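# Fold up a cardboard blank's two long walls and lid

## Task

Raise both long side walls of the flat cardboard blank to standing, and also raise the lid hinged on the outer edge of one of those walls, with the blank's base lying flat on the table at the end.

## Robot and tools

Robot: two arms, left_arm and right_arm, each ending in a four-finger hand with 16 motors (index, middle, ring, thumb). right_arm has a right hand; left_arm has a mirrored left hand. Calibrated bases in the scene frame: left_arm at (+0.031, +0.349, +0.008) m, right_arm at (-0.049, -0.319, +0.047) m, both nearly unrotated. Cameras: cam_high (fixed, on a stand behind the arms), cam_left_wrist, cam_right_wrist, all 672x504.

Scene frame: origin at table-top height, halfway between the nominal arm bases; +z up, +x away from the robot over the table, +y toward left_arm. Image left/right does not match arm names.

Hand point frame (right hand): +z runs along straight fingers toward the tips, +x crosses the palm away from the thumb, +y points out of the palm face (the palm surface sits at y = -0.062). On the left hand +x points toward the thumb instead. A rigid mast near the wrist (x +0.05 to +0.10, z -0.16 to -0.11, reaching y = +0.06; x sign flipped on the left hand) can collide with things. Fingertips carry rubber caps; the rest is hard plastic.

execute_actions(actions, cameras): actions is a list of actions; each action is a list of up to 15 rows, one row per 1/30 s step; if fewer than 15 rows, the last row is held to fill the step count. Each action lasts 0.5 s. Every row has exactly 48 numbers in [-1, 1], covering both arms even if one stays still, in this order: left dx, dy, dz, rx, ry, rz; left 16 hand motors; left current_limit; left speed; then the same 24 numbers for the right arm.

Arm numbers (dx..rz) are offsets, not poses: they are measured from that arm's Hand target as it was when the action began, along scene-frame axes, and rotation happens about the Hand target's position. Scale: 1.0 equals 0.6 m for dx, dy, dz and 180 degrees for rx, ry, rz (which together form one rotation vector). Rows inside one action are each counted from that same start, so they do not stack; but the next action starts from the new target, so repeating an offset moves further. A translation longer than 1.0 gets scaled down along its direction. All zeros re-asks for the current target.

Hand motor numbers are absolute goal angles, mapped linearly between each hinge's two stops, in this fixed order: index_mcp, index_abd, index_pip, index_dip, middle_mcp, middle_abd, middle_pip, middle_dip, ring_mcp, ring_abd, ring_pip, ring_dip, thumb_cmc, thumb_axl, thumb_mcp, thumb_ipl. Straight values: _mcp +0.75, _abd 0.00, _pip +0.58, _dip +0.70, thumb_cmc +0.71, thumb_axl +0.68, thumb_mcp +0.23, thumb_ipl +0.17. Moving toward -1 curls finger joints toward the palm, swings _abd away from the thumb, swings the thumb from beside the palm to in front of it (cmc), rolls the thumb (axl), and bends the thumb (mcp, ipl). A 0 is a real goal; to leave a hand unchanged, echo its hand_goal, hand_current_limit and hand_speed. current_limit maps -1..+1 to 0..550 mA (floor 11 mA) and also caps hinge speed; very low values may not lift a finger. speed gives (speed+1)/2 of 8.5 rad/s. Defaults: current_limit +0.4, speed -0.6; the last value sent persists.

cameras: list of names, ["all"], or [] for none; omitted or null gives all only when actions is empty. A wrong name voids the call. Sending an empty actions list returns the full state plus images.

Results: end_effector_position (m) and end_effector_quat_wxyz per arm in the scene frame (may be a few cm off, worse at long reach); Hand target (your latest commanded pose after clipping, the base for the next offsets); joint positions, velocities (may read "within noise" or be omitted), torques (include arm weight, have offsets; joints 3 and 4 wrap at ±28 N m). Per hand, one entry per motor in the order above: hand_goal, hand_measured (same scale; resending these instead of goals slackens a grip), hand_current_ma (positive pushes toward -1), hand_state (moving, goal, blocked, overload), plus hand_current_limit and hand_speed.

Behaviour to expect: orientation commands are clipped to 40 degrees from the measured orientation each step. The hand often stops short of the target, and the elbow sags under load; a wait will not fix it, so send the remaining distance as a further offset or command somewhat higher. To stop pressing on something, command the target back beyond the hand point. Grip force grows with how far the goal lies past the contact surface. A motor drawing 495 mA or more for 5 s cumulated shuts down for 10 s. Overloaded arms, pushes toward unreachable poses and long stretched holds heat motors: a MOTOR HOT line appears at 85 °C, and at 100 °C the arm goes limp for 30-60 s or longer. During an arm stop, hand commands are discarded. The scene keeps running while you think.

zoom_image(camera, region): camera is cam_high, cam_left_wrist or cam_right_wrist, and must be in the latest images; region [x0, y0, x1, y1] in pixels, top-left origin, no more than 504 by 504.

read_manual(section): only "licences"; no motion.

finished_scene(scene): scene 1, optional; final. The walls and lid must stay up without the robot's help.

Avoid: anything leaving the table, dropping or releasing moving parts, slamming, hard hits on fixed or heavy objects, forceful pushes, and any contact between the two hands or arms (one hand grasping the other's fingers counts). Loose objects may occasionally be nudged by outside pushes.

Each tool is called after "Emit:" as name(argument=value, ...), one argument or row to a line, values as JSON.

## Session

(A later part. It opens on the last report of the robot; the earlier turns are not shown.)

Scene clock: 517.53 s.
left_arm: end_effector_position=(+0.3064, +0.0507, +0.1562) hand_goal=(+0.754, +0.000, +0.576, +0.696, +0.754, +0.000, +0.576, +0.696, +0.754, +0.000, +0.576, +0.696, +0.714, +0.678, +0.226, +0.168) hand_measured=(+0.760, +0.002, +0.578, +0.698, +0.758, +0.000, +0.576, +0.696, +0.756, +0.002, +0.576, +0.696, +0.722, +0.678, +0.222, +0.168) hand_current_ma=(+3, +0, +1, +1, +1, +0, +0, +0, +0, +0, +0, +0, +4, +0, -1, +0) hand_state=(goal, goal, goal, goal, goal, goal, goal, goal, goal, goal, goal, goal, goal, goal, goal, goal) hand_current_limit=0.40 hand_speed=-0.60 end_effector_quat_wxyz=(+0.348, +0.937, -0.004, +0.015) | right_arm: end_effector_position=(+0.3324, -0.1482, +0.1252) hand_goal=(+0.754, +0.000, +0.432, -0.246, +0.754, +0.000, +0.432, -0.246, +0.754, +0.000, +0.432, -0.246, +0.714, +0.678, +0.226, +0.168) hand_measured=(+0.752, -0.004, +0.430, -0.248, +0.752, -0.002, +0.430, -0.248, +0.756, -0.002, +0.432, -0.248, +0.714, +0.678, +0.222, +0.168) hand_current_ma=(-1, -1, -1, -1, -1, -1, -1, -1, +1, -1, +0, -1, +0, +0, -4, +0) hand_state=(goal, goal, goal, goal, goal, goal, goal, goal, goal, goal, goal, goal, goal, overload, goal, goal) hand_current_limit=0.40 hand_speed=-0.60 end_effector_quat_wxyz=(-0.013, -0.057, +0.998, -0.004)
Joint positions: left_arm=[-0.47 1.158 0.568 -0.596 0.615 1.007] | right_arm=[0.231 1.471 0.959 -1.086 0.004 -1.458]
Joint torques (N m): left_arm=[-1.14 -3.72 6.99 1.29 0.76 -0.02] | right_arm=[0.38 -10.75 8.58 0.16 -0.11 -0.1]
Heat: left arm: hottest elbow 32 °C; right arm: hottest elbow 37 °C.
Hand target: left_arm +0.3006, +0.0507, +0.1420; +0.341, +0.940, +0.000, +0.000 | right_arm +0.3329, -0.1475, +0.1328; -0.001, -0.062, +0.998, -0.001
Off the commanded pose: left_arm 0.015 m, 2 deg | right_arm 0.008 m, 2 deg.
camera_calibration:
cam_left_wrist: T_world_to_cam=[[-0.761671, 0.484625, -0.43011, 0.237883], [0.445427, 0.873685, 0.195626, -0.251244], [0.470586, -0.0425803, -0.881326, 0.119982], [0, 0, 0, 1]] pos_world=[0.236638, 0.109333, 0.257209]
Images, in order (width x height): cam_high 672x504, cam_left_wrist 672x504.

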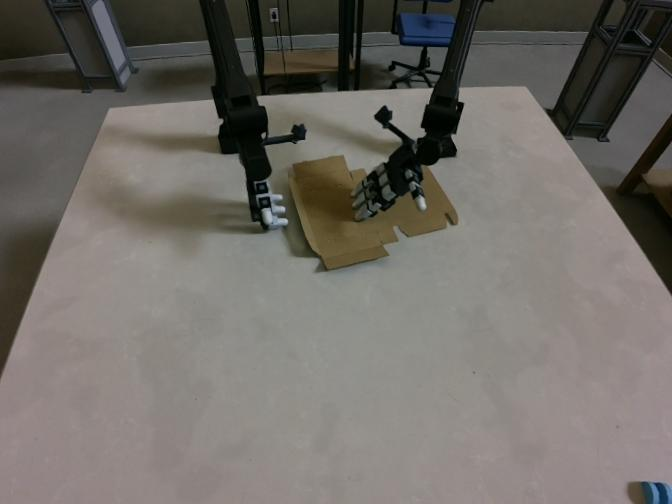

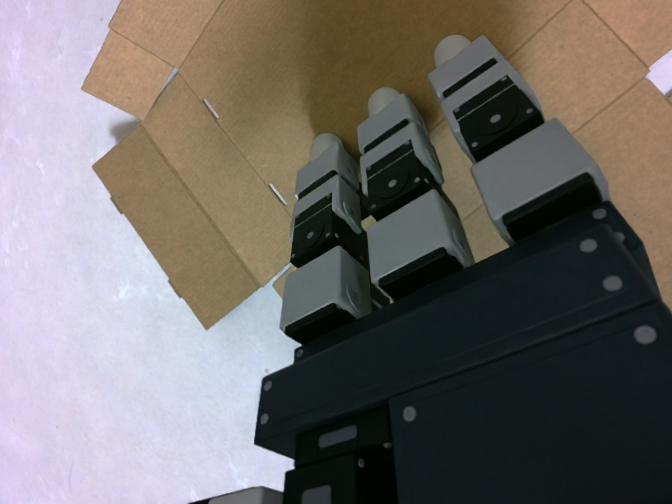

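Emit:
execute_actions(
  actions=[
    [[0,0,0,0,0,0,0.754,0,0.576,0.696,0.754,0,0.576,0.696,0.754,0,0.576,0.696,0.714,0.678,0.226,0.168,0.4,-0.6,0,0.06,0.005,0,0,0,0.753,0,0.431,-0.246,0.753,0,0.431,-0.246,0.753,0,0.431,-0.246,0.714,0.678,0.226,0.168,0.4,-0.6]],
    [[0,0,0,0,0,0,0.754,0,0.576,0.696,0.754,0,0.576,0.696,0.754,0,0.576,0.696,0.714,0.678,0.226,0.168,0.4,-0.6,0,0.06,0,0,0,0,0.753,0,0.431,-0.246,0.753,0,0.431,-0.246,0.753,0,0.431,-0.246,0.714,0.678,0.226,0.168,0.4,-0.6]],
    [[0,0,0,0,0,0,0.754,0,0.576,0.696,0.754,0,0.576,0.696,0.754,0,0.576,0.696,0.714,0.678,0.226,0.168,0.4,-0.6,0,0.05,0,0,0,0,0.753,0,0.431,-0.246,0.753,0,0.431,-0.246,0.753,0,0.431,-0.246,0.714,0.678,0.226,0.168,0.4,-0.6]],
    [[0,0,0,0,0,0,0.754,0,0.576,0.696,0.754,0,0.576,0.696,0.754,0,0.576,0.696,0.714,0.678,0.226,0.168,0.4,-0.6,0,0.03,0,0,0,0,0.753,0,0.431,-0.246,0.753,0,0.431,-0.246,0.753,0,0.431,-0.246,0.714,0.678,0.226,0.168,0.4,-0.6]],
  ],
  cameras=["cam_high", "cam_left_wrist"],
)

Emit:
zoom_image(
  camera="cam_high",
  region=[250, 150, 360, 270],
)

Scene clock: 530.57 s.
left_arm: end_effector_position=(+0.3063, +0.0506, +0.1564) hand_goal=(+0.754, +0.000, +0.576, +0.696, +0.754, +0.000, +0.576, +0.696, +0.754, +0.000, +0.576, +0.696, +0.714, +0.678, +0.226, +0.168) hand_measured=(+0.758, +0.002, +0.578, +0.698, +0.760, -0.002, +0.580, +0.698, +0.758, +0.000, +0.578, +0.696, +0.722, +0.678, +0.222, +0.168) hand_current_ma=(+2, +0, +0, +0, +3, +0, +1, +1, +2, +0, +0, +0, +4, +0, -1, +0) hand_state=(goal, goal, goal, goal, goal, goal, goal, goal, goal, goal, goal, goal, goal, goal, goal, goal) hand_current_limit=0.40 hand_speed=-0.60 end_effector_quat_wxyz=(+0.349, +0.937, -0.005, +0.015) | right_arm: end_effector_position=(+0.3133, -0.0610, +0.1232) hand_goal=(+0.754, +0.000, +0.432, -0.246, +0.754, +0.000, +0.432, -0.246, +0.754, +0.000, +0.432, -0.246, +0.714, +0.678, +0.226, +0.168) hand_measured=(+0.788, -0.006, +0.432, -0.260, +0.786, -0.008, +0.442, -0.254, +0.786, -0.006, +0.448, -0.240, +0.714, +0.678, +0.222, +0.168) hand_current_ma=(+63, -4, +0, -16, +56, -5, +8, -6, +55, -4, +20, +4, +0, +0, -4, +0) hand_state=(blocked, goal, goal, goal, blocked, goal, goal, goal, blocked, goal, goal, goal, goal, overload, goal, goal) hand_current_limit=0.40 hand_speed=-0.60 end_effector_quat_wxyz=(-0.017, -0.057, +0.998, -0.027)
Joint positions: left_arm=[-0.47 1.158 0.568 -0.596 0.616 1.007] | right_arm=[0.477 1.512 1.009 -1.121 0.035 -1.21]
Joint torques (N m): left_arm=[-1.67 -4.48 7.41 1.43 0.68 -0.05] | right_arm=[2.96 -7.06 14.97 0.58 -1.17 0.13]
Heat: left arm: hottest elbow 32 °C; right arm: hottest elbow 36 °C.
Hand target: left_arm +0.3006, +0.0507, +0.1420; +0.341, +0.940, +0.000, +0.000 | right_arm +0.3328, -0.0275, +0.1356; -0.001, -0.062, +0.998, -0.001
Off the commanded pose: left_arm 0.015 m, 2 deg | right_arm 0.041 m, 4 deg.
camera_calibration:
cam_left_wrist: T_world_to_cam=[[-0.761606, 0.484617, -0.430236, 0.237896], [0.445979, 0.873635, 0.194586, -0.251209], [0.470169, -0.0436784, -0.881495, 0.120337], [0, 0, 0, 1]] pos_world=[0.236638, 0.109433, 0.25731]
Images, in order (width x height): cam_high 672x504, cam_left_wrist 672x504.

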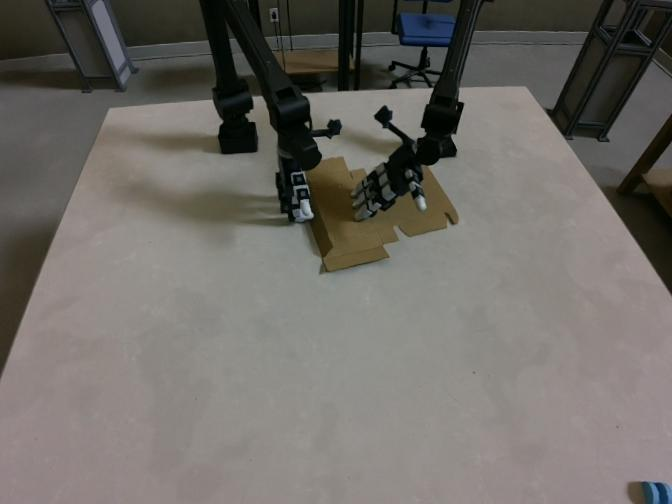

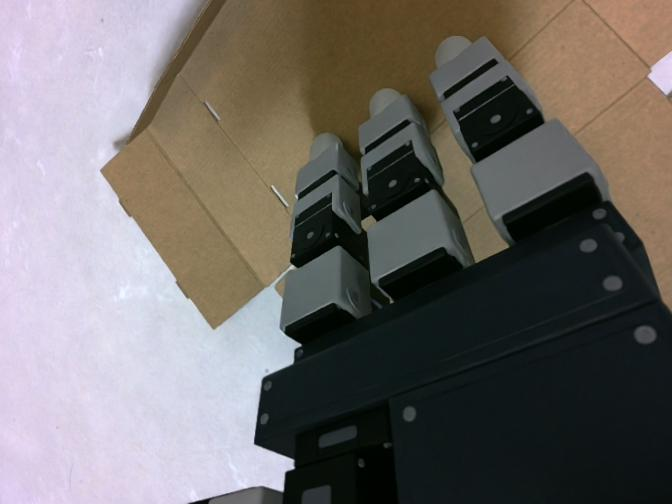

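Scaled by 4.200 from the camera's 672x504 image, which has a finer 960x720 frame.

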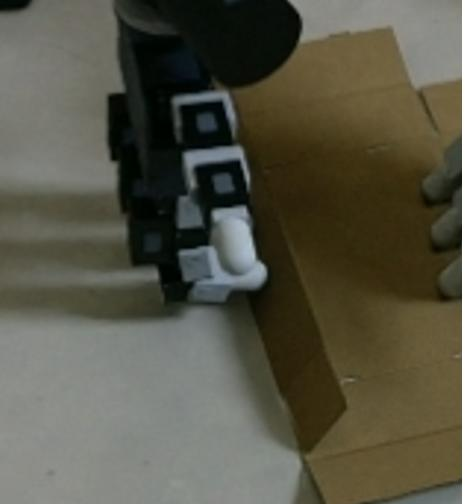

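Emit:
execute_actions(
  actions=[
    [[0,0,0,0,0,0,0.754,0,0.576,0.696,0.754,0,0.576,0.696,0.754,0,0.576,0.696,0.714,0.678,0.226,0.168,0.4,-0.6,0,0.01,0.025,0,0,0,0.753,0,0.431,-0.246,0.753,0,0.431,-0.246,0.753,0,0.431,-0.246,0.714,0.678,0.226,0.168,0.4,-0.6]],
    [[0,0,0,0,0,0,0.754,0,0.576,0.696,0.754,0,0.576,0.696,0.754,0,0.576,0.696,0.714,0.678,0.226,0.168,0.4,-0.6,0,0.025,0,0,0,0,0.753,0,0.431,-0.246,0.753,0,0.431,-0.246,0.753,0,0.431,-0.246,0.714,0.678,0.226,0.168,0.4,-0.6]],
    [[0,0,0,0,0,0,0.754,0,0.576,0.696,0.754,0,0.576,0.696,0.754,0,0.576,0.696,0.714,0.678,0.226,0.168,0.4,-0.6,0,0.01,-0.04,0,0,0,0.753,0,0.431,-0.246,0.753,0,0.431,-0.246,0.753,0,0.431,-0.246,0.714,0.678,0.226,0.168,0.4,-0.6]],
    [[0,0,0,0,0,0,0.754,0,0.576,0.696,0.754,0,0.576,0.696,0.754,0,0.576,0.696,0.714,0.678,0.226,0.168,0.4,-0.6,0,0,-0.03,0,0,0,0.753,0,0.431,-0.246,0.753,0,0.431,-0.246,0.753,0,0.431,-0.246,0.714,0.678,0.226,0.168,0.4,-0.6]],
  ],
  cameras=["cam_high", "cam_left_wrist"],
)

Emit:
zoom_image(
  camera="cam_high",
  region=[250, 150, 360, 270],
)

Scene clock: 540.87 s.
left_arm: end_effector_position=(+0.3066, +0.0510, +0.1573) hand_goal=(+0.754, +0.000, +0.576, +0.696, +0.754, +0.000, +0.576, +0.696, +0.754, +0.000, +0.576, +0.696, +0.714, +0.678, +0.226, +0.168) hand_measured=(+0.758, +0.002, +0.578, +0.698, +0.764, -0.006, +0.586, +0.706, +0.760, +0.000, +0.578, +0.698, +0.722, +0.678, +0.222, +0.168) hand_current_ma=(+2, +0, +0, +0, +8, -2, +7, +6, +3, +0, +1, +0, +4, +0, -1, +0) hand_state=(goal, goal, goal, goal, goal, goal, goal, goal, goal, goal, goal, goal, goal, goal, goal, goal) hand_current_limit=0.40 hand_speed=-0.60 end_effector_quat_wxyz=(+0.349, +0.937, -0.004, +0.016) | right_arm: end_effector_position=(+0.3191, -0.0397, +0.1154) hand_goal=(+0.754, +0.000, +0.432, -0.246, +0.754, +0.000, +0.432, -0.246, +0.754, +0.000, +0.432, -0.246, +0.714, +0.678, +0.226, +0.168) hand_measured=(+0.826, -0.040, +0.448, -0.270, +0.820, -0.038, +0.466, -0.238, +0.756, -0.004, +0.436, -0.242, +0.714, +0.678, +0.222, +0.168) hand_current_ma=(+186, -58, +18, -34, +166, -55, +59, +6, +0, -1, +2, +2, +0, +0, -4, +0) hand_state=(blocked, blocked, goal, blocked, blocked, blocked, blocked, goal, goal, goal, goal, goal, goal, overload, goal, goal) hand_current_limit=0.40 hand_speed=-0.60 end_effector_quat_wxyz=(-0.018, -0.047, +0.998, -0.034)
Joint positions: left_arm=[-0.468 1.155 0.568 -0.596 0.617 1.007] | right_arm=[0.525 1.56 1.045 -1.118 0.045 -1.143]
Joint torques (N m): left_arm=[-2.14 -4.25 7.16 1.61 0.64 0.05] | right_arm=[3.66 -6.3 11.79 2.88 -1.49 0.04]
Heat: left arm: hottest elbow 32 °C; right arm: hottest elbow 36 °C.
Hand target: left_arm +0.3006, +0.0507, +0.1421; +0.341, +0.940, +0.000, +0.000 | right_arm +0.3328, -0.0004, +0.1088; -0.001, -0.062, +0.998, -0.001
Off the commanded pose: left_arm 0.016 m, 2 deg | right_arm 0.042 m, 5 deg.
camera_calibration:
cam_left_wrist: T_world_to_cam=[[-0.761484, 0.482939, -0.432333, 0.238777], [0.444506, 0.874524, 0.193964, -0.251326], [0.471758, -0.0444739, -0.880606, 0.120404], [0, 0, 0, 1]] pos_world=[0.236739, 0.10983, 0.258008]
Images, in order (width x height): cam_high 672x504, cam_left_wrist 672x504.

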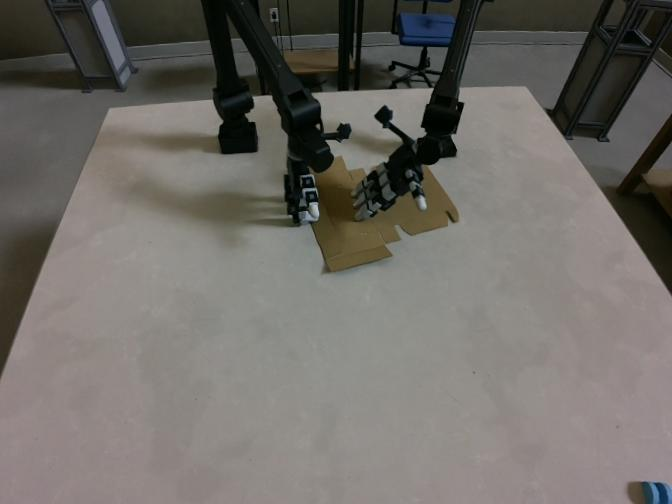

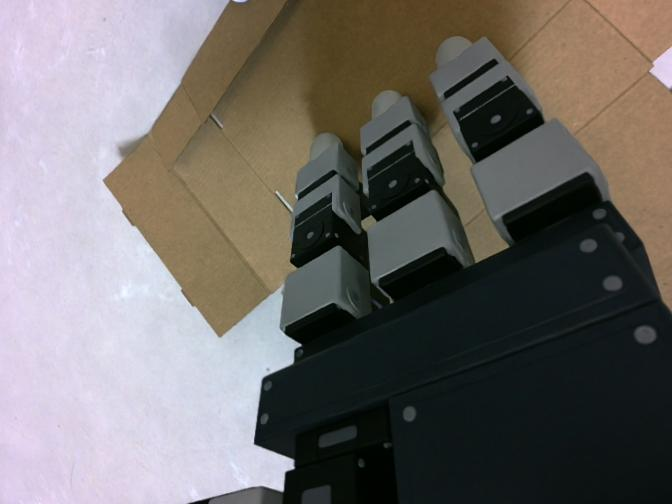

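Scaled by 4.200 from the camera's 672x504 image, which has a finer 960x720 frame.

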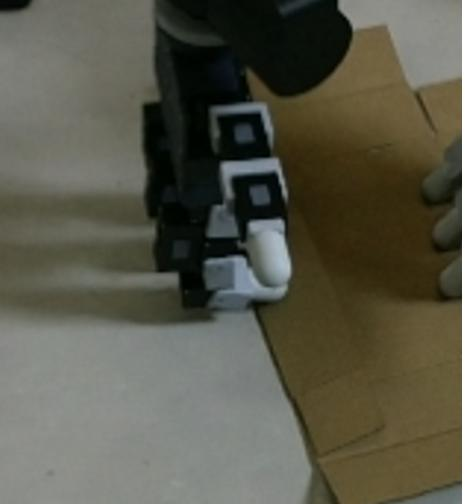

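Emit:
execute_actions(
  actions=[
    [[0,0,0,0,0,0,0.754,0,0.576,0.696,0.754,0,0.576,0.696,0.754,0,0.576,0.696,0.714,0.678,0.226,0.168,0.4,-0.6,0,-0.06,0.01,0,0,0,0.753,0,0.431,-0.246,0.753,0,0.431,-0.246,0.753,0,0.431,-0.246,0.714,0.678,0.226,0.168,0.4,-0.6]],
    [[0,0,0,0,0,0,0.754,0,0.576,0.696,0.754,0,0.576,0.696,0.754,0,0.576,0.696,0.714,0.678,0.226,0.168,0.4,-0.6,0,-0.08,0.02,0,0,0,0.753,0,0.431,-0.246,0.753,0,0.431,-0.246,0.753,0,0.431,-0.246,0.714,0.678,0.226,0.168,0.4,-0.6]],
    [[0,0,0,0,0,0,0.754,0,0.576,0.696,0.754,0,0.576,0.696,0.754,0,0.576,0.696,0.714,0.678,0.226,0.168,0.4,-0.6,0,-0.08,0,0,0,0,0.753,0,0.431,-0.246,0.753,0,0.431,-0.246,0.753,0,0.431,-0.246,0.714,0.678,0.226,0.168,0.4,-0.6]],
  ],
  cameras=["cam_high", "cam_left_wrist"],
)

Emit:
zoom_image(
  camera="cam_high",
  region=[250, 150, 360, 270],
)

Scene clock: 548.20 s.
left_arm: end_effector_position=(+0.3068, +0.0511, +0.1562) hand_goal=(+0.754, +0.000, +0.576, +0.696, +0.754, +0.000, +0.576, +0.696, +0.754, +0.000, +0.576, +0.696, +0.714, +0.678, +0.226, +0.168) hand_measured=(+0.758, +0.002, +0.578, +0.698, +0.758, +0.004, +0.578, +0.700, +0.756, +0.000, +0.576, +0.696, +0.722, +0.678, +0.222, +0.168) hand_current_ma=(+2, +0, +0, +0, +1, +1, +1, +1, +0, +0, +0, +0, +4, +0, -1, +0) hand_state=(goal, goal, goal, goal, goal, goal, goal, goal, goal, goal, goal, goal, goal, goal, goal, goal) hand_current_limit=0.40 hand_speed=-0.60 end_effector_quat_wxyz=(+0.349, +0.937, -0.004, +0.015) | right_arm: end_effector_position=(+0.3318, -0.1338, +0.1187) hand_goal=(+0.754, +0.000, +0.432, -0.246, +0.754, +0.000, +0.432, -0.246, +0.754, +0.000, +0.432, -0.246, +0.714, +0.678, +0.226, +0.168) hand_measured=(+0.754, -0.004, +0.430, -0.248, +0.754, -0.002, +0.436, -0.248, +0.752, -0.004, +0.430, -0.248, +0.714, +0.678, +0.222, +0.168) hand_current_ma=(+0, -1, -1, -1, +0, -1, +2, -1, -1, -1, -1, -1, +0, +0, -4, +0) hand_state=(goal, goal, goal, goal, goal, goal, goal, goal, goal, goal, goal, goal, goal, overload, goal, goal) hand_current_limit=0.40 hand_speed=-0.60 end_effector_quat_wxyz=(-0.014, -0.057, +0.998, -0.005)
Joint positions: left_arm=[-0.468 1.158 0.568 -0.596 0.616 1.007] | right_arm=[0.269 1.489 0.959 -1.071 0.004 -1.42]
Joint torques (N m): left_arm=[-1.67 -4.66 7.28 1.29 0.66 -0.05] | right_arm=[0.38 -10.99 8.49 0.31 -0.1 -0.09]
Heat: left arm: hottest elbow 32 °C; right arm: hottest elbow 36 °C.
Hand target: left_arm +0.3007, +0.0507, +0.1420; +0.341, +0.940, +0.000, +0.000 | right_arm +0.3329, -0.1325, +0.1268; -0.001, -0.062, +0.998, -0.001
Off the commanded pose: left_arm 0.015 m, 2 deg | right_arm 0.008 m, 2 deg.
camera_calibration:
cam_left_wrist: T_world_to_cam=[[-0.762868, 0.483254, -0.429532, 0.238267], [0.444562, 0.874435, 0.194239, -0.251403], [0.469465, -0.042775, -0.881914, 0.12012], [0, 0, 0, 1]] pos_world=[0.237138, 0.10983, 0.257112]
Images, in order (width x height): cam_high 672x504, cam_left_wrist 672x504.

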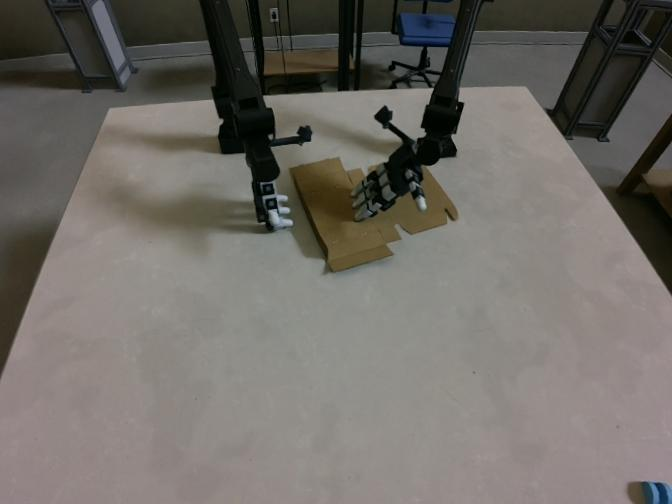

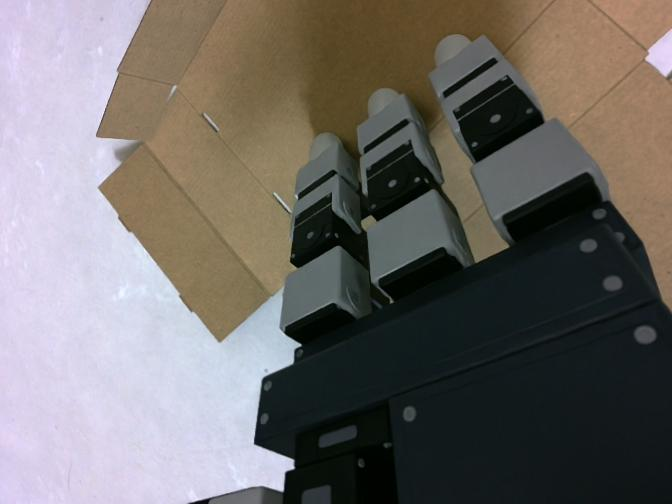

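Scaled by 4.200 from the camera's 672x504 image, which has a finer 960x720 frame.

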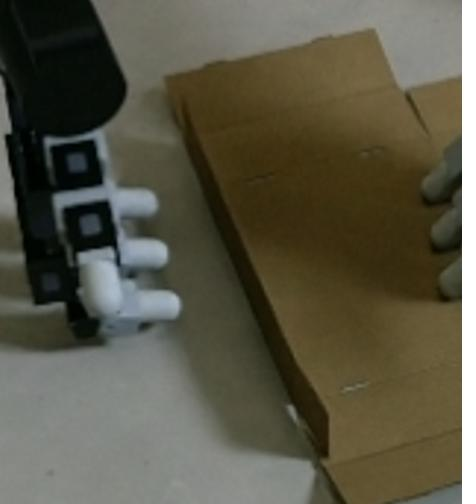

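Emit:
execute_actions(
  actions=[],
  cameras=["all"],
)

Scene clock: 563.20 s.
left_arm: end_effector_position=(+0.3068, +0.0511, +0.1562) hand_goal=(+0.754, +0.000, +0.576, +0.696, +0.754, +0.000, +0.576, +0.696, +0.754, +0.000, +0.576, +0.696, +0.714, +0.678, +0.226, +0.168) hand_measured=(+0.758, +0.002, +0.578, +0.698, +0.758, +0.004, +0.578, +0.700, +0.756, +0.000, +0.576, +0.696, +0.722, +0.678, +0.222, +0.168) hand_current_ma=(+2, +0, +0, +0, +1, +1, +1, +1, +0, +0, +0, +0, +4, +0, -1, +0) hand_state=(goal, goal, goal, goal, goal, goal, goal, goal, goal, goal, goal, goal, goal, goal, goal, goal) hand_current_limit=0.40 hand_speed=-0.60 end_effector_quat_wxyz=(+0.349, +0.937, -0.004, +0.015) | right_arm: end_effector_position=(+0.3317, -0.1338, +0.1187) hand_goal=(+0.754, +0.000, +0.432, -0.246, +0.754, +0.000, +0.432, -0.246, +0.754, +0.000, +0.432, -0.246, +0.714, +0.678, +0.226, +0.168) hand_measured=(+0.754, -0.004, +0.430, -0.248, +0.754, -0.002, +0.436, -0.248, +0.752, -0.004, +0.430, -0.248, +0.714, +0.678, +0.222, +0.168) hand_current_ma=(+0, -1, -1, -1, +0, -1, +2, -1, -1, -1, -1, -1, +0, +0, -4, +0) hand_state=(goal, goal, goal, goal, goal, goal, goal, goal, goal, goal, goal, goal, goal, overload, goal, goal) hand_current_limit=0.40 hand_speed=-0.60 end_effector_quat_wxyz=(-0.014, -0.057, +0.998, -0.005)
Joint positions: left_arm=[-0.468 1.158 0.568 -0.596 0.616 1.007] | right_arm=[0.269 1.489 0.959 -1.071 0.004 -1.421]
Joint velocities: within noise
Joint torques (N m): left_arm=[-1.67 -4.07 7.35 1.36 0.71 0.03] | right_arm=[0.32 -11.11 8.57 0.24 -0.1 -0.07]
Heat: left arm: hottest elbow 32 °C; right arm: hottest elbow 35 °C.
Hand target: left_arm +0.3007, +0.0507, +0.1420; +0.341, +0.940, +0.000, +0.000 | right_arm +0.3329, -0.1325, +0.1268; -0.001, -0.062, +0.998, -0.001
Off the commanded pose: left_arm 0.015 m, 2 deg | right_arm 0.008 m, 2 deg.
camera_calibration:
cam_left_wrist: T_world_to_cam=[[-0.762868, 0.483254, -0.429532, 0.238267], [0.444562, 0.874435, 0.194239, -0.251403], [0.469465, -0.042775, -0.881914, 0.12012], [0, 0, 0, 1]] pos_world=[0.237138, 0.10983, 0.257112]
cam_right_wrist: T_world_to_cam=[[0.728045, 0.685518, -0.00381725, -0.114779], [0.492126, -0.518763, 0.699068, -0.360356], [0.477244, -0.510832, -0.715045, -0.0159671], [0, 0, 0, 1]] pos_world=[0.268525, -0.116413, 0.240058]

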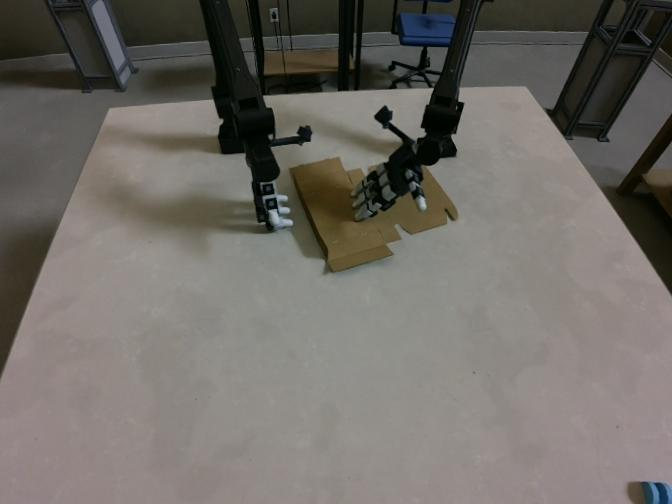

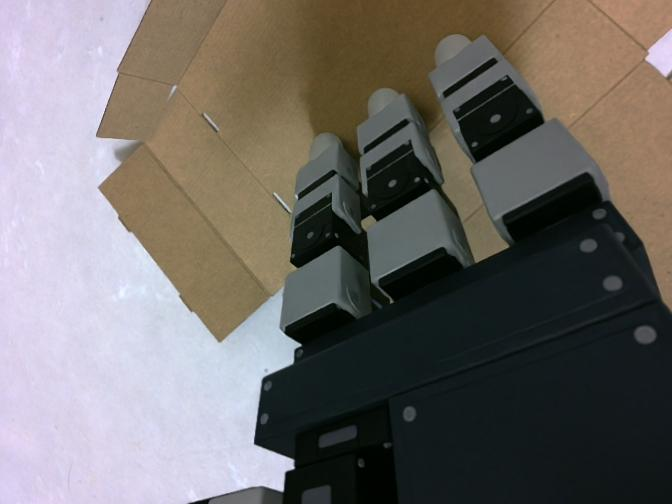

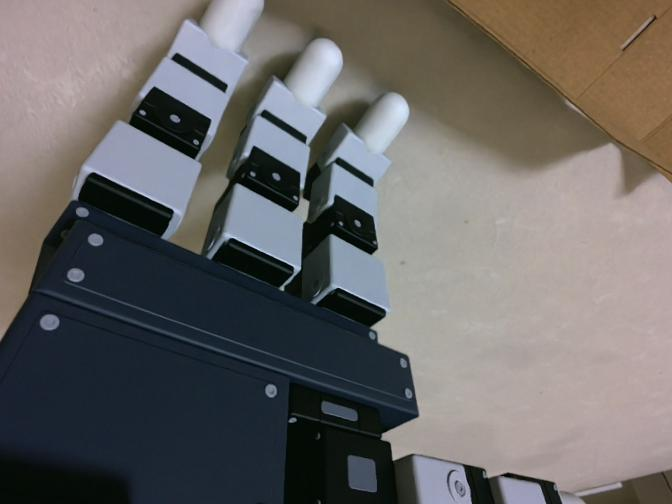

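Emit:
zoom_image(
  camera="cam_high",
  region=[240, 130, 480, 290],
)

Scaled by 2.100 from the camera's 672x504 image, which has a finer 960x720 frame.

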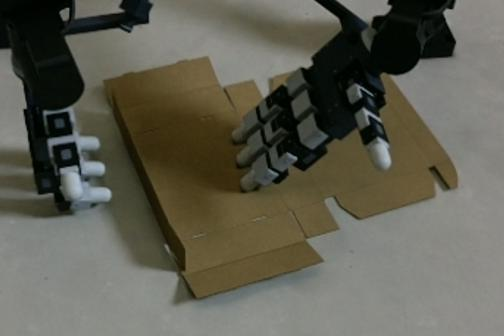

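Emit:
execute_actions(
  actions=[
    [[0,0,0.16,0,0,0,0.754,0,0.576,0.696,0.754,0,0.576,0.696,0.754,0,0.576,0.696,0.714,0.678,0.226,0.168,0.4,-0.6,0,-0.03,0.10,0,0,0,0.754,0,0.432,-0.246,0.754,0,0.432,-0.246,0.754,0,0.432,-0.246,0.714,0.678,0.226,0.168,0.4,-0.6]],
    [[0,0.18,0.16,0.11,0,0,0.754,0,0.576,0.696,0.754,0,0.576,0.696,0.754,0,0.576,0.696,0.714,0.678,0.226,0.168,0.4,-0.6,0,-0.02,0.18,0,0,0,0.754,0,0.576,0.696,0.754,0,0.576,0.696,0.754,0,0.576,0.696,0.714,0.678,0.226,0.168,0.4,-0.6]],
    [[0,0.22,0,0.11,0,0,0.754,0,0.432,-0.246,0.754,0,0.432,-0.246,0.754,0,0.432,-0.246,0.714,0.678,0.226,0.168,0.4,-0.6,0,0,0.05,0.111,0,0,0.754,0,0.576,0.696,0.754,0,0.576,0.696,0.754,0,0.576,0.696,0.714,0.678,0.226,0.168,0.4,-0.6]],
    [[0,0.2,0,0.0,0,0.045,0.754,0,0.432,-0.246,0.754,0,0.432,-0.246,0.754,0,0.432,-0.246,0.714,0.678,0.226,0.168,0.4,-0.6,-0.01,0.08,0,0.111,0,0,0.754,0,0.576,0.696,0.754,0,0.576,0.696,0.754,0,0.576,0.696,0.714,0.678,0.226,0.168,0.4,-0.6]],
  ],
  cameras=["all"],
)

Scene clock: 614.97 s.
left_arm: end_effector_position=(+0.2950, +0.4050, +0.3133) hand_goal=(+0.754, +0.000, +0.432, -0.246, +0.754, +0.000, +0.432, -0.246, +0.754, +0.000, +0.432, -0.246, +0.714, +0.678, +0.226, +0.168) hand_measured=(+0.754, +0.002, +0.434, -0.242, +0.754, +0.002, +0.434, -0.242, +0.754, +0.000, +0.434, -0.242, +0.714, +0.678, +0.222, +0.168) hand_current_ma=(+0, +1, +1, +1, +0, +1, +1, +2, +0, +0, +1, +1, +0, +0, -2, +0) hand_state=(goal, goal, goal, goal, goal, goal, goal, goal, goal, goal, goal, goal, goal, goal, goal, goal) hand_current_limit=0.40 hand_speed=-0.60 end_effector_quat_wxyz=(+0.000, +0.997, +0.069, +0.033) | right_arm: end_effector_position=(+0.3263, -0.1168, +0.3276) hand_goal=(+0.754, +0.000, +0.576, +0.696, +0.754, +0.000, +0.576, +0.696, +0.754, +0.000, +0.576, +0.696, +0.714, +0.678, +0.226, +0.168) hand_measured=(+0.758, -0.002, +0.576, +0.694, +0.758, -0.002, +0.576, +0.694, +0.758, -0.002, +0.576, +0.694, +0.718, +0.678, +0.222, +0.168) hand_current_ma=(+3, -1, +0, -1, +3, -1, +0, -1, +3, -1, +0, -1, +3, +0, -4, +0) hand_state=(goal, goal, goal, goal, goal, goal, goal, goal, goal, goal, goal, goal, goal, overload, goal, goal) hand_current_limit=0.40 hand_speed=-0.60 end_effector_quat_wxyz=(+0.022, -0.060, +0.939, +0.339)
Joint positions: left_arm=[0.539 1.005 1.173 -1.681 0.031 1.991] | right_arm=[0.072 1.301 1.087 -1.298 -0.691 -1.608]
Joint torques (N m): left_arm=[-0.26 -4.01 14.42 0.05 0.35 0.06] | right_arm=[0.85 -8 9.85 0.32 -0.82 0]
Heat: left arm: hottest elbow 32 °C; right arm: hottest elbow 33 °C.
Hand target: left_arm +0.3007, +0.4107, +0.3341; +0.002, +0.997, +0.071, +0.000 | right_arm +0.3268, -0.1144, +0.3248; +0.021, -0.059, +0.938, +0.341
Off the commanded pose: left_arm 0.022 m, 4 deg | right_arm 0.004 m, 0 deg.
joint sent to its limit (left arm) — joint 4 (wrist pitch), lower limit. The joint targets are off in orientation, not in position.
camera_calibration:
cam_left_wrist: T_world_to_cam=[[-0.852277, 0.521239, -0.0439857, 0.0160002], [0.326963, 0.596474, 0.733017, -0.607591], [0.408313, 0.610351, -0.678787, -0.0307785], [0, 0, 0, 1]] pos_world=[0.224864, 0.372858, 0.425186]
cam_right_wrist: T_world_to_cam=[[0.719033, 0.518178, 0.463123, -0.291255], [0.4785, -0.852402, 0.210827, -0.369501], [0.504013, 0.0700128, -0.860854, 0.251677], [0, 0, 0, 1]] pos_world=[0.25938, -0.181662, 0.429445]

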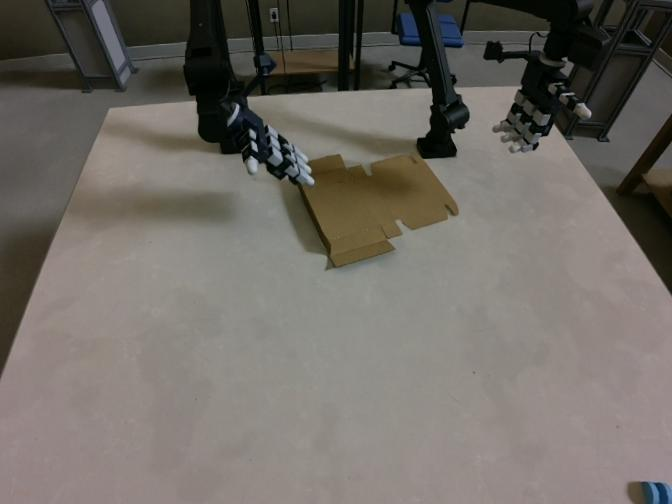

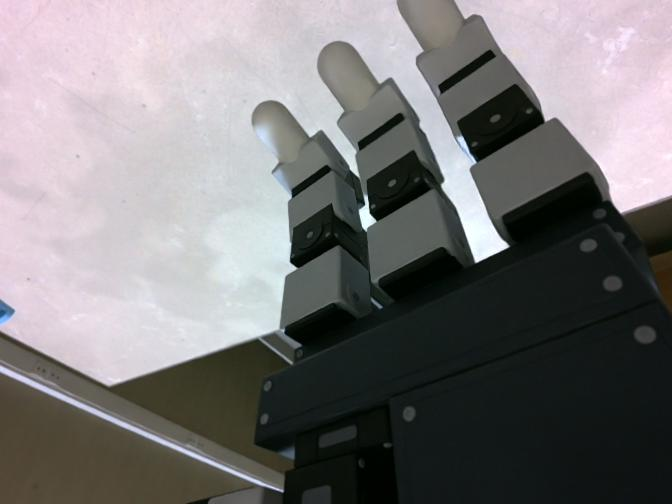

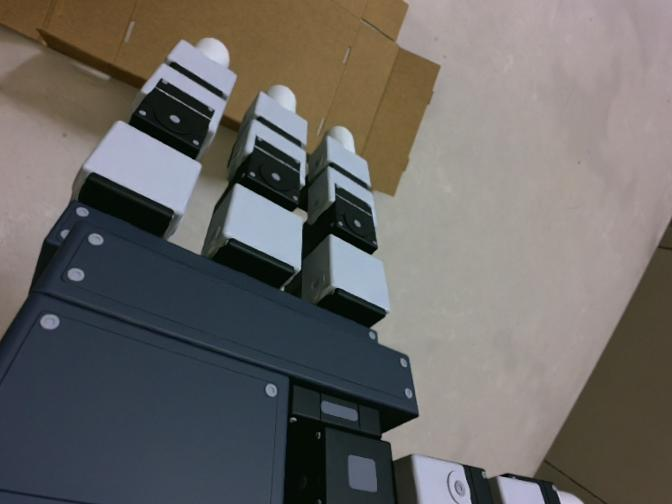

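Emit:
zoom_image(
  camera="cam_right_wrist",
  region=[0, 0, 460, 260],
)

Emit:
zoom_image(
  camera="cam_high",
  region=[280, 140, 480, 280],
)

Scaled by 1.096 from the camera's 672x504 image, which has a finer 960x720 frame.

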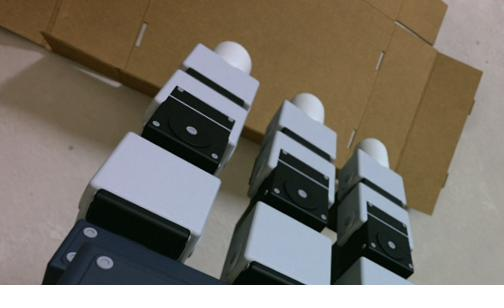

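Scaled by 2.520 from the camera's 672x504 image, which has a finer 960x720 frame.

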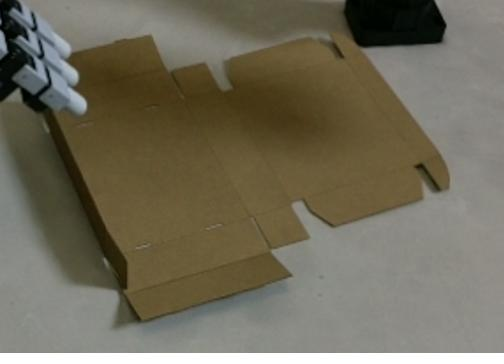

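Emit:
execute_actions(
  actions=[
    [[0,0,0,0,0,0,0.754,0,0.432,-0.246,0.754,0,0.432,-0.246,0.754,0,0.432,-0.246,0.714,0.678,0.226,0.168,0.4,-0.6,-0.02,0.14,-0.05,0,0,0,0.754,0,0.576,0.696,0.754,0,0.576,0.696,0.754,0,0.576,0.696,0.714,0.678,0.226,0.168,0.4,-0.6]],
    [[0,0,0,0,0,0,0.754,0,0.432,-0.246,0.754,0,0.432,-0.246,0.754,0,0.432,-0.246,0.714,0.678,0.226,0.168,0.4,-0.6,0,0,-0.12,0,0,0,0.754,0,0.576,0.696,0.754,0,0.576,0.696,0.754,0,0.576,0.696,0.714,0.678,0.226,0.168,0.4,-0.6]],
    [[0,0,0,0,0,0,0.754,0,0.432,-0.246,0.754,0,0.432,-0.246,0.754,0,0.432,-0.246,0.714,0.678,0.226,0.168,0.4,-0.6,0,0,-0.09,0,0,0,0.754,0,0.576,0.696,0.754,0,0.576,0.696,0.754,0,0.576,0.696,0.714,0.678,0.226,0.168,0.4,-0.6]],
  ],
  cameras=["cam_high","cam_right_wrist"],
)

Scene clock: 648.10 s.
left_arm: end_effector_position=(+0.2947, +0.4048, +0.3133) hand_goal=(+0.754, +0.000, +0.432, -0.246, +0.754, +0.000, +0.432, -0.246, +0.754, +0.000, +0.432, -0.246, +0.714, +0.678, +0.226, +0.168) hand_measured=(+0.754, +0.002, +0.434, -0.242, +0.754, +0.002, +0.434, -0.242, +0.754, +0.000, +0.434, -0.242, +0.714, +0.678, +0.222, +0.168) hand_current_ma=(+0, +1, +1, +1, +0, +1, +1, +2, +0, +0, +1, +1, +0, +0, -2, +0) hand_state=(goal, goal, goal, goal, goal, goal, goal, goal, goal, goal, goal, goal, goal, goal, goal, goal) hand_current_limit=0.40 hand_speed=-0.60 end_effector_quat_wxyz=(+0.000, +0.997, +0.067, +0.033) | right_arm: end_effector_position=(+0.3115, -0.0317, +0.1706) hand_goal=(+0.754, +0.000, +0.576, +0.696, +0.754, +0.000, +0.576, +0.696, +0.754, +0.000, +0.576, +0.696, +0.714, +0.678, +0.226, +0.168) hand_measured=(+0.760, -0.002, +0.576, +0.694, +0.760, -0.002, +0.576, +0.694, +0.758, -0.002, +0.576, +0.694, +0.720, +0.678, +0.222, +0.168) hand_current_ma=(+5, -1, +0, -1, +4, -1, +0, -1, +3, -1, +0, -1, +5, +0, -4, +0) hand_state=(goal, goal, goal, goal, goal, goal, goal, goal, goal, goal, goal, goal, goal, overload, goal, goal) hand_current_limit=0.40 hand_speed=-0.60 end_effector_quat_wxyz=(+0.019, -0.062, +0.939, +0.339)
Joint positions: left_arm=[0.539 1.005 1.173 -1.681 0.032 1.995] | right_arm=[0.309 1.472 0.791 -0.65 -0.657 -1.315]
Joint torques (N m): left_arm=[-0.26 -3.72 14.58 0.29 0.35 0.17] | right_arm=[0.21 -8.41 8.92 0.99 -0.69 0.04]
Heat: left arm: hottest elbow 34 °C; right arm: hottest elbow 33 °C.
Hand target: left_arm +0.3007, +0.4107, +0.3341; +0.002, +0.997, +0.071, +0.000 | right_arm +0.3149, -0.0304, +0.1687; +0.021, -0.059, +0.938, +0.341
Off the commanded pose: left_arm 0.022 m, 4 deg | right_arm 0.004 m, 0 deg.
joint sent to its limit (left arm) — joint 4 (wrist pitch), lower limit. The joint targets are off in orientation, not in position.
camera_calibration:
cam_right_wrist: T_world_to_cam=[[0.718026, 0.521801, 0.460612, -0.251149], [0.48347, -0.849985, 0.209242, -0.257957], [0.500695, 0.0724509, -0.862586, 0.119391], [0, 0, 0, 1]] pos_world=[0.245268, -0.0968602, 0.272643]
Images, in order (width x height): cam_high 672x504, cam_right_wrist 672x504.

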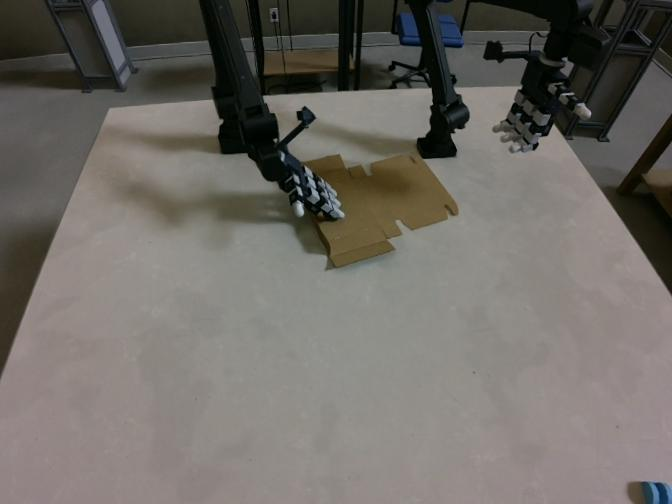

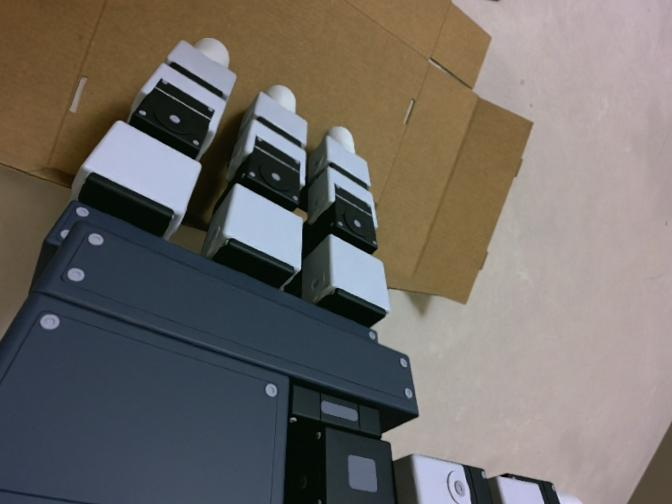

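Emit:
execute_actions(
  actions=[
    [[0,0,0,0,0,0,0.754,0,0.432,-0.246,0.754,0,0.432,-0.246,0.754,0,0.432,-0.246,0.714,0.678,0.226,0.168,0.4,-0.6,0,0,-0.03,0,0,0,0.754,0,0.576,0.696,0.754,0,0.576,0.696,0.754,0,0.576,0.696,0.714,0.678,0.226,0.168,0.4,-0.6]],
    [[0,0,0,0,0,0,0.754,0,0.432,-0.246,0.754,0,0.432,-0.246,0.754,0,0.432,-0.246,0.714,0.678,0.226,0.168,0.4,-0.6,0,0,-0.03,0,0,0,0.754,0,0.576,0.696,0.754,0,0.576,0.696,0.754,0,0.576,0.696,0.714,0.678,0.226,0.168,0.4,-0.6]],
    [[0,0,0,0,0,0,0.754,0,0.432,-0.246,0.754,0,0.432,-0.246,0.754,0,0.432,-0.246,0.714,0.678,0.226,0.168,0.4,-0.6,0.02,0,0,0,0,-0.02,0.754,0,0.576,0.696,0.754,0,0.576,0.696,0.754,0,0.576,0.696,0.714,0.678,0.226,0.168,0.4,-0.6]],
    [[0,0,0,0,0,0,0.754,0,0.432,-0.246,0.754,0,0.432,-0.246,0.754,0,0.432,-0.246,0.714,0.678,0.226,0.168,0.4,-0.6,0.04,0,0,0,0,-0.02,0.754,0,0.576,0.696,0.754,0,0.576,0.696,0.754,0,0.576,0.696,0.714,0.678,0.226,0.168,0.4,-0.6]],
  ],
  cameras=["cam_high","cam_right_wrist"],
)

Scene clock: 657.20 s.
left_arm: end_effector_position=(+0.2947, +0.4048, +0.3133) hand_goal=(+0.754, +0.000, +0.432, -0.246, +0.754, +0.000, +0.432, -0.246, +0.754, +0.000, +0.432, -0.246, +0.714, +0.678, +0.226, +0.168) hand_measured=(+0.754, +0.002, +0.434, -0.242, +0.754, +0.002, +0.434, -0.242, +0.754, +0.000, +0.434, -0.242, +0.714, +0.678, +0.222, +0.168) hand_current_ma=(+0, +1, +1, +1, +0, +1, +1, +2, +0, +0, +1, +1, +0, +0, -2, +0) hand_state=(goal, goal, goal, goal, goal, goal, goal, goal, goal, goal, goal, goal, goal, goal, goal, goal) hand_current_limit=0.40 hand_speed=-0.60 end_effector_quat_wxyz=(+0.000, +0.997, +0.067, +0.033) | right_arm: end_effector_position=(+0.3396, -0.0279, +0.1560) hand_goal=(+0.754, +0.000, +0.576, +0.696, +0.754, +0.000, +0.576, +0.696, +0.754, +0.000, +0.576, +0.696, +0.714, +0.678, +0.226, +0.168) hand_measured=(+0.750, -0.004, +0.576, +0.694, +0.734, -0.018, +0.562, +0.692, +0.716, -0.018, +0.550, +0.684, +0.720, +0.678, +0.222, +0.168) hand_current_ma=(-3, -2, +0, -1, -30, -19, -16, -3, -72, -20, -38, -13, +5, +0, -4, +0) hand_state=(goal, goal, goal, goal, blocked, goal, goal, goal, blocked, goal, blocked, goal, goal, overload, goal, goal) hand_current_limit=0.40 hand_speed=-0.60 end_effector_quat_wxyz=(+0.047, -0.015, +0.932, +0.359)
Joint positions: left_arm=[0.539 1.005 1.173 -1.681 0.032 1.995] | right_arm=[0.309 1.527 0.763 -0.451 -0.663 -1.173]
Joint torques (N m): left_arm=[-0.56 -4.54 14.53 0.32 0.38 0.08] | right_arm=[0.21 -5.48 9.16 1.26 0.73 0.05]
Heat: left arm: hottest elbow 35 °C; right arm: hottest elbow 32 °C.
Hand target: left_arm +0.3007, +0.4107, +0.3341; +0.002, +0.997, +0.071, +0.000 | right_arm +0.3509, -0.0305, +0.1326; +0.042, +0.001, +0.940, +0.339
Off the commanded pose: left_arm 0.022 m, 4 deg | right_arm 0.026 m, 3 deg.
joint sent to its limit (left arm) — joint 4 (wrist pitch), lower limit. The joint targets are off in orientation, not in position.
camera_calibration:
cam_right_wrist: T_world_to_cam=[[0.759446, 0.422169, 0.49499, -0.288752], [0.387864, -0.904662, 0.176487, -0.229216], [0.522306, 0.0579567, -0.850786, 0.0827944], [0, 0, 0, 1]] pos_world=[0.264952, -0.0902587, 0.253823]
Images, in order (width x height): cam_high 672x504, cam_right_wrist 672x504.

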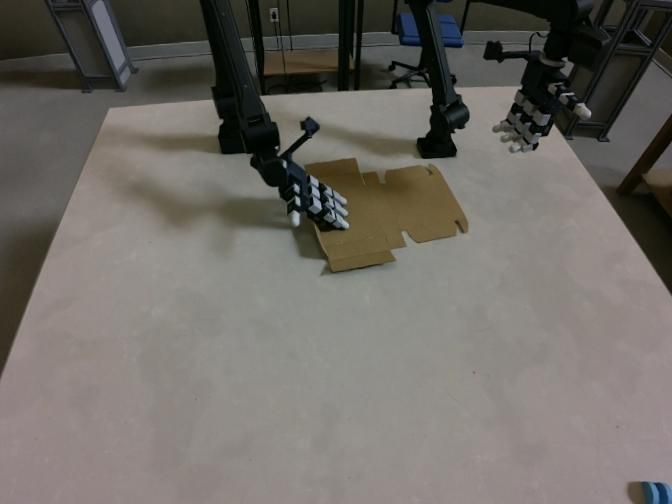

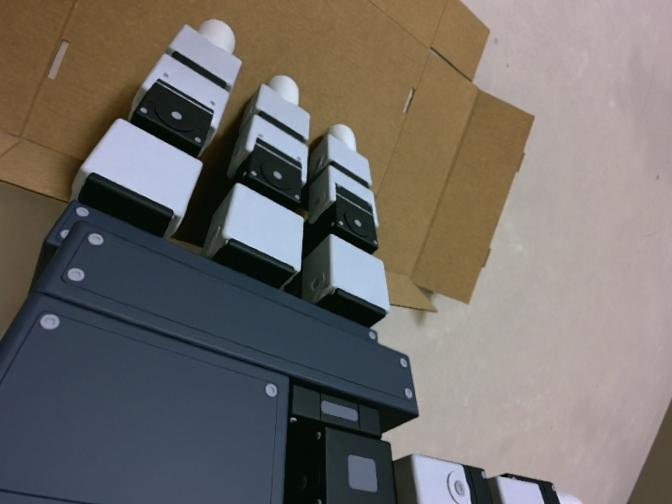

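Emit:
zoom_image(
  camera="cam_high",
  region=[280, 140, 480, 280],
)

Emit:
zoom_image(
  camera="cam_right_wrist",
  region=[0, 0, 540, 340],
)

Scaled by 2.520 from the camera's 672x504 image, which has a finer 960x720 frame.

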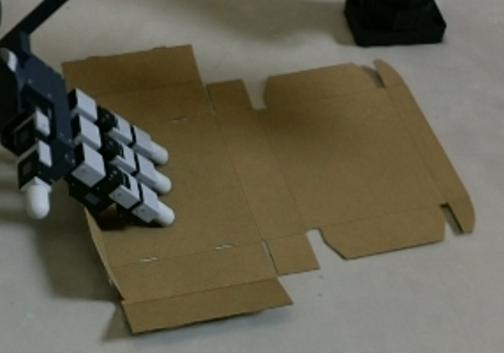

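Region (0, 0, 540, 340) is 540x340 pixels. A region can be at most 504 by 504 pixels.

Emit:
execute_actions(
  actions=[
    [[0,0,0,0,0,0,0.754,0,0.432,-0.246,0.754,0,0.432,-0.246,0.754,0,0.432,-0.246,0.714,0.678,0.226,0.168,0.4,-0.6,0.045,-0.005,0,0,0,-0.025,0.754,0,0.576,0.696,0.754,0,0.576,0.696,0.754,0,0.576,0.696,0.714,0.678,0.226,0.168,0.4,-0.6]],
    [[0,0,0,0,0,0,0.754,0,0.432,-0.246,0.754,0,0.432,-0.246,0.754,0,0.432,-0.246,0.714,0.678,0.226,0.168,0.4,-0.6,0.045,-0.005,0,0,0,-0.025,0.754,0,0.576,0.696,0.754,0,0.576,0.696,0.754,0,0.576,0.696,0.714,0.678,0.226,0.168,0.4,-0.6]],
  ],
  cameras=["cam_high"],
)

Emit:
zoom_image(
  camera="cam_high",
  region=[280, 140, 480, 280],
)

Scene clock: 668.40 s.
left_arm: end_effector_position=(+0.2947, +0.4048, +0.3133) hand_goal=(+0.754, +0.000, +0.432, -0.246, +0.754, +0.000, +0.432, -0.246, +0.754, +0.000, +0.432, -0.246, +0.714, +0.678, +0.226, +0.168) hand_measured=(+0.754, +0.002, +0.434, -0.242, +0.754, +0.002, +0.434, -0.242, +0.754, +0.000, +0.434, -0.242, +0.714, +0.678, +0.222, +0.168) hand_current_ma=(+0, +1, +1, +1, +0, +1, +1, +2, +0, +0, +1, +1, +0, +0, -2, +0) hand_state=(goal, goal, goal, goal, goal, goal, goal, goal, goal, goal, goal, goal, goal, goal, goal, goal) hand_current_limit=0.40 hand_speed=-0.60 end_effector_quat_wxyz=(+0.000, +0.997, +0.067, +0.033) | right_arm: end_effector_position=(+0.3849, -0.0296, +0.1557) hand_goal=(+0.754, +0.000, +0.576, +0.696, +0.754, +0.000, +0.576, +0.696, +0.754, +0.000, +0.576, +0.696, +0.714, +0.678, +0.226, +0.168) hand_measured=(+0.738, -0.008, +0.570, +0.694, +0.726, -0.024, +0.556, +0.688, +0.710, -0.024, +0.546, +0.680, +0.720, +0.678, +0.222, +0.168) hand_current_ma=(-20, -6, -4, -1, -49, -27, -27, -7, -93, -28, -49, -18, +5, +0, -4, +0) hand_state=(goal, goal, goal, goal, blocked, blocked, blocked, goal, blocked, blocked, blocked, goal, goal, overload, goal, goal) hand_current_limit=0.40 hand_speed=-0.60 end_effector_quat_wxyz=(+0.069, +0.052, +0.930, +0.356)
Joint positions: left_arm=[0.539 1.005 1.173 -1.681 0.032 1.995] | right_arm=[0.303 1.569 0.802 -0.36 -0.616 -1.016]
Joint torques (N m): left_arm=[-0.5 -4.01 14.5 0.27 0.32 0.06] | right_arm=[-0.5 -5.83 10.62 1.1 0.95 0.05]
Heat: left arm: hottest elbow 35 °C; right arm: hottest elbow 32 °C.
Hand target: left_arm +0.3007, +0.4107, +0.3341; +0.002, +0.997, +0.071, +0.000 | right_arm +0.4049, -0.0364, +0.1327; +0.068, +0.074, +0.937, +0.334
Off the commanded pose: left_arm 0.022 m, 4 deg | right_arm 0.031 m, 4 deg.
joint sent to its limit (left arm) — joint 4 (wrist pitch), lower limit. The joint targets are off in orientation, not in position.
Images, in order (width x height): cam_high 672x504.

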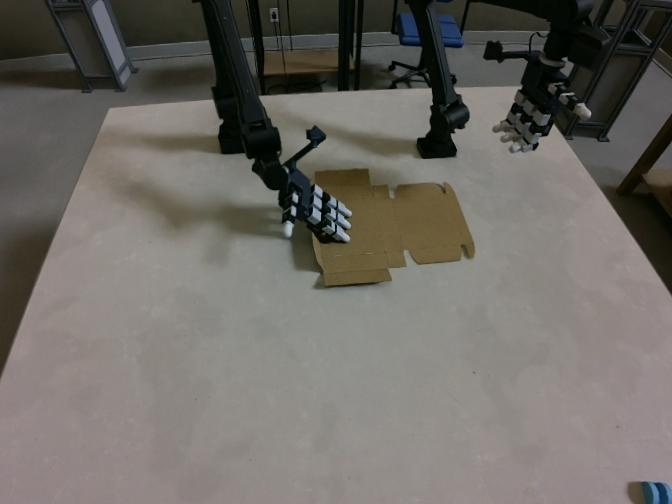

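Scaled by 2.520 from the camera's 672x504 image, which has a finer 960x720 frame.

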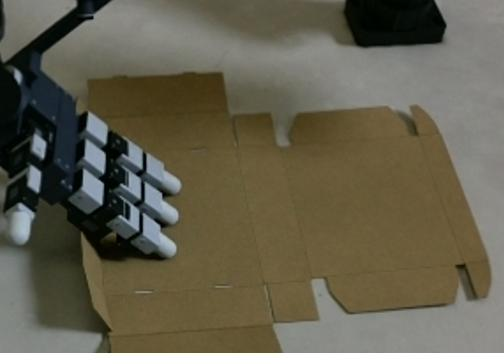

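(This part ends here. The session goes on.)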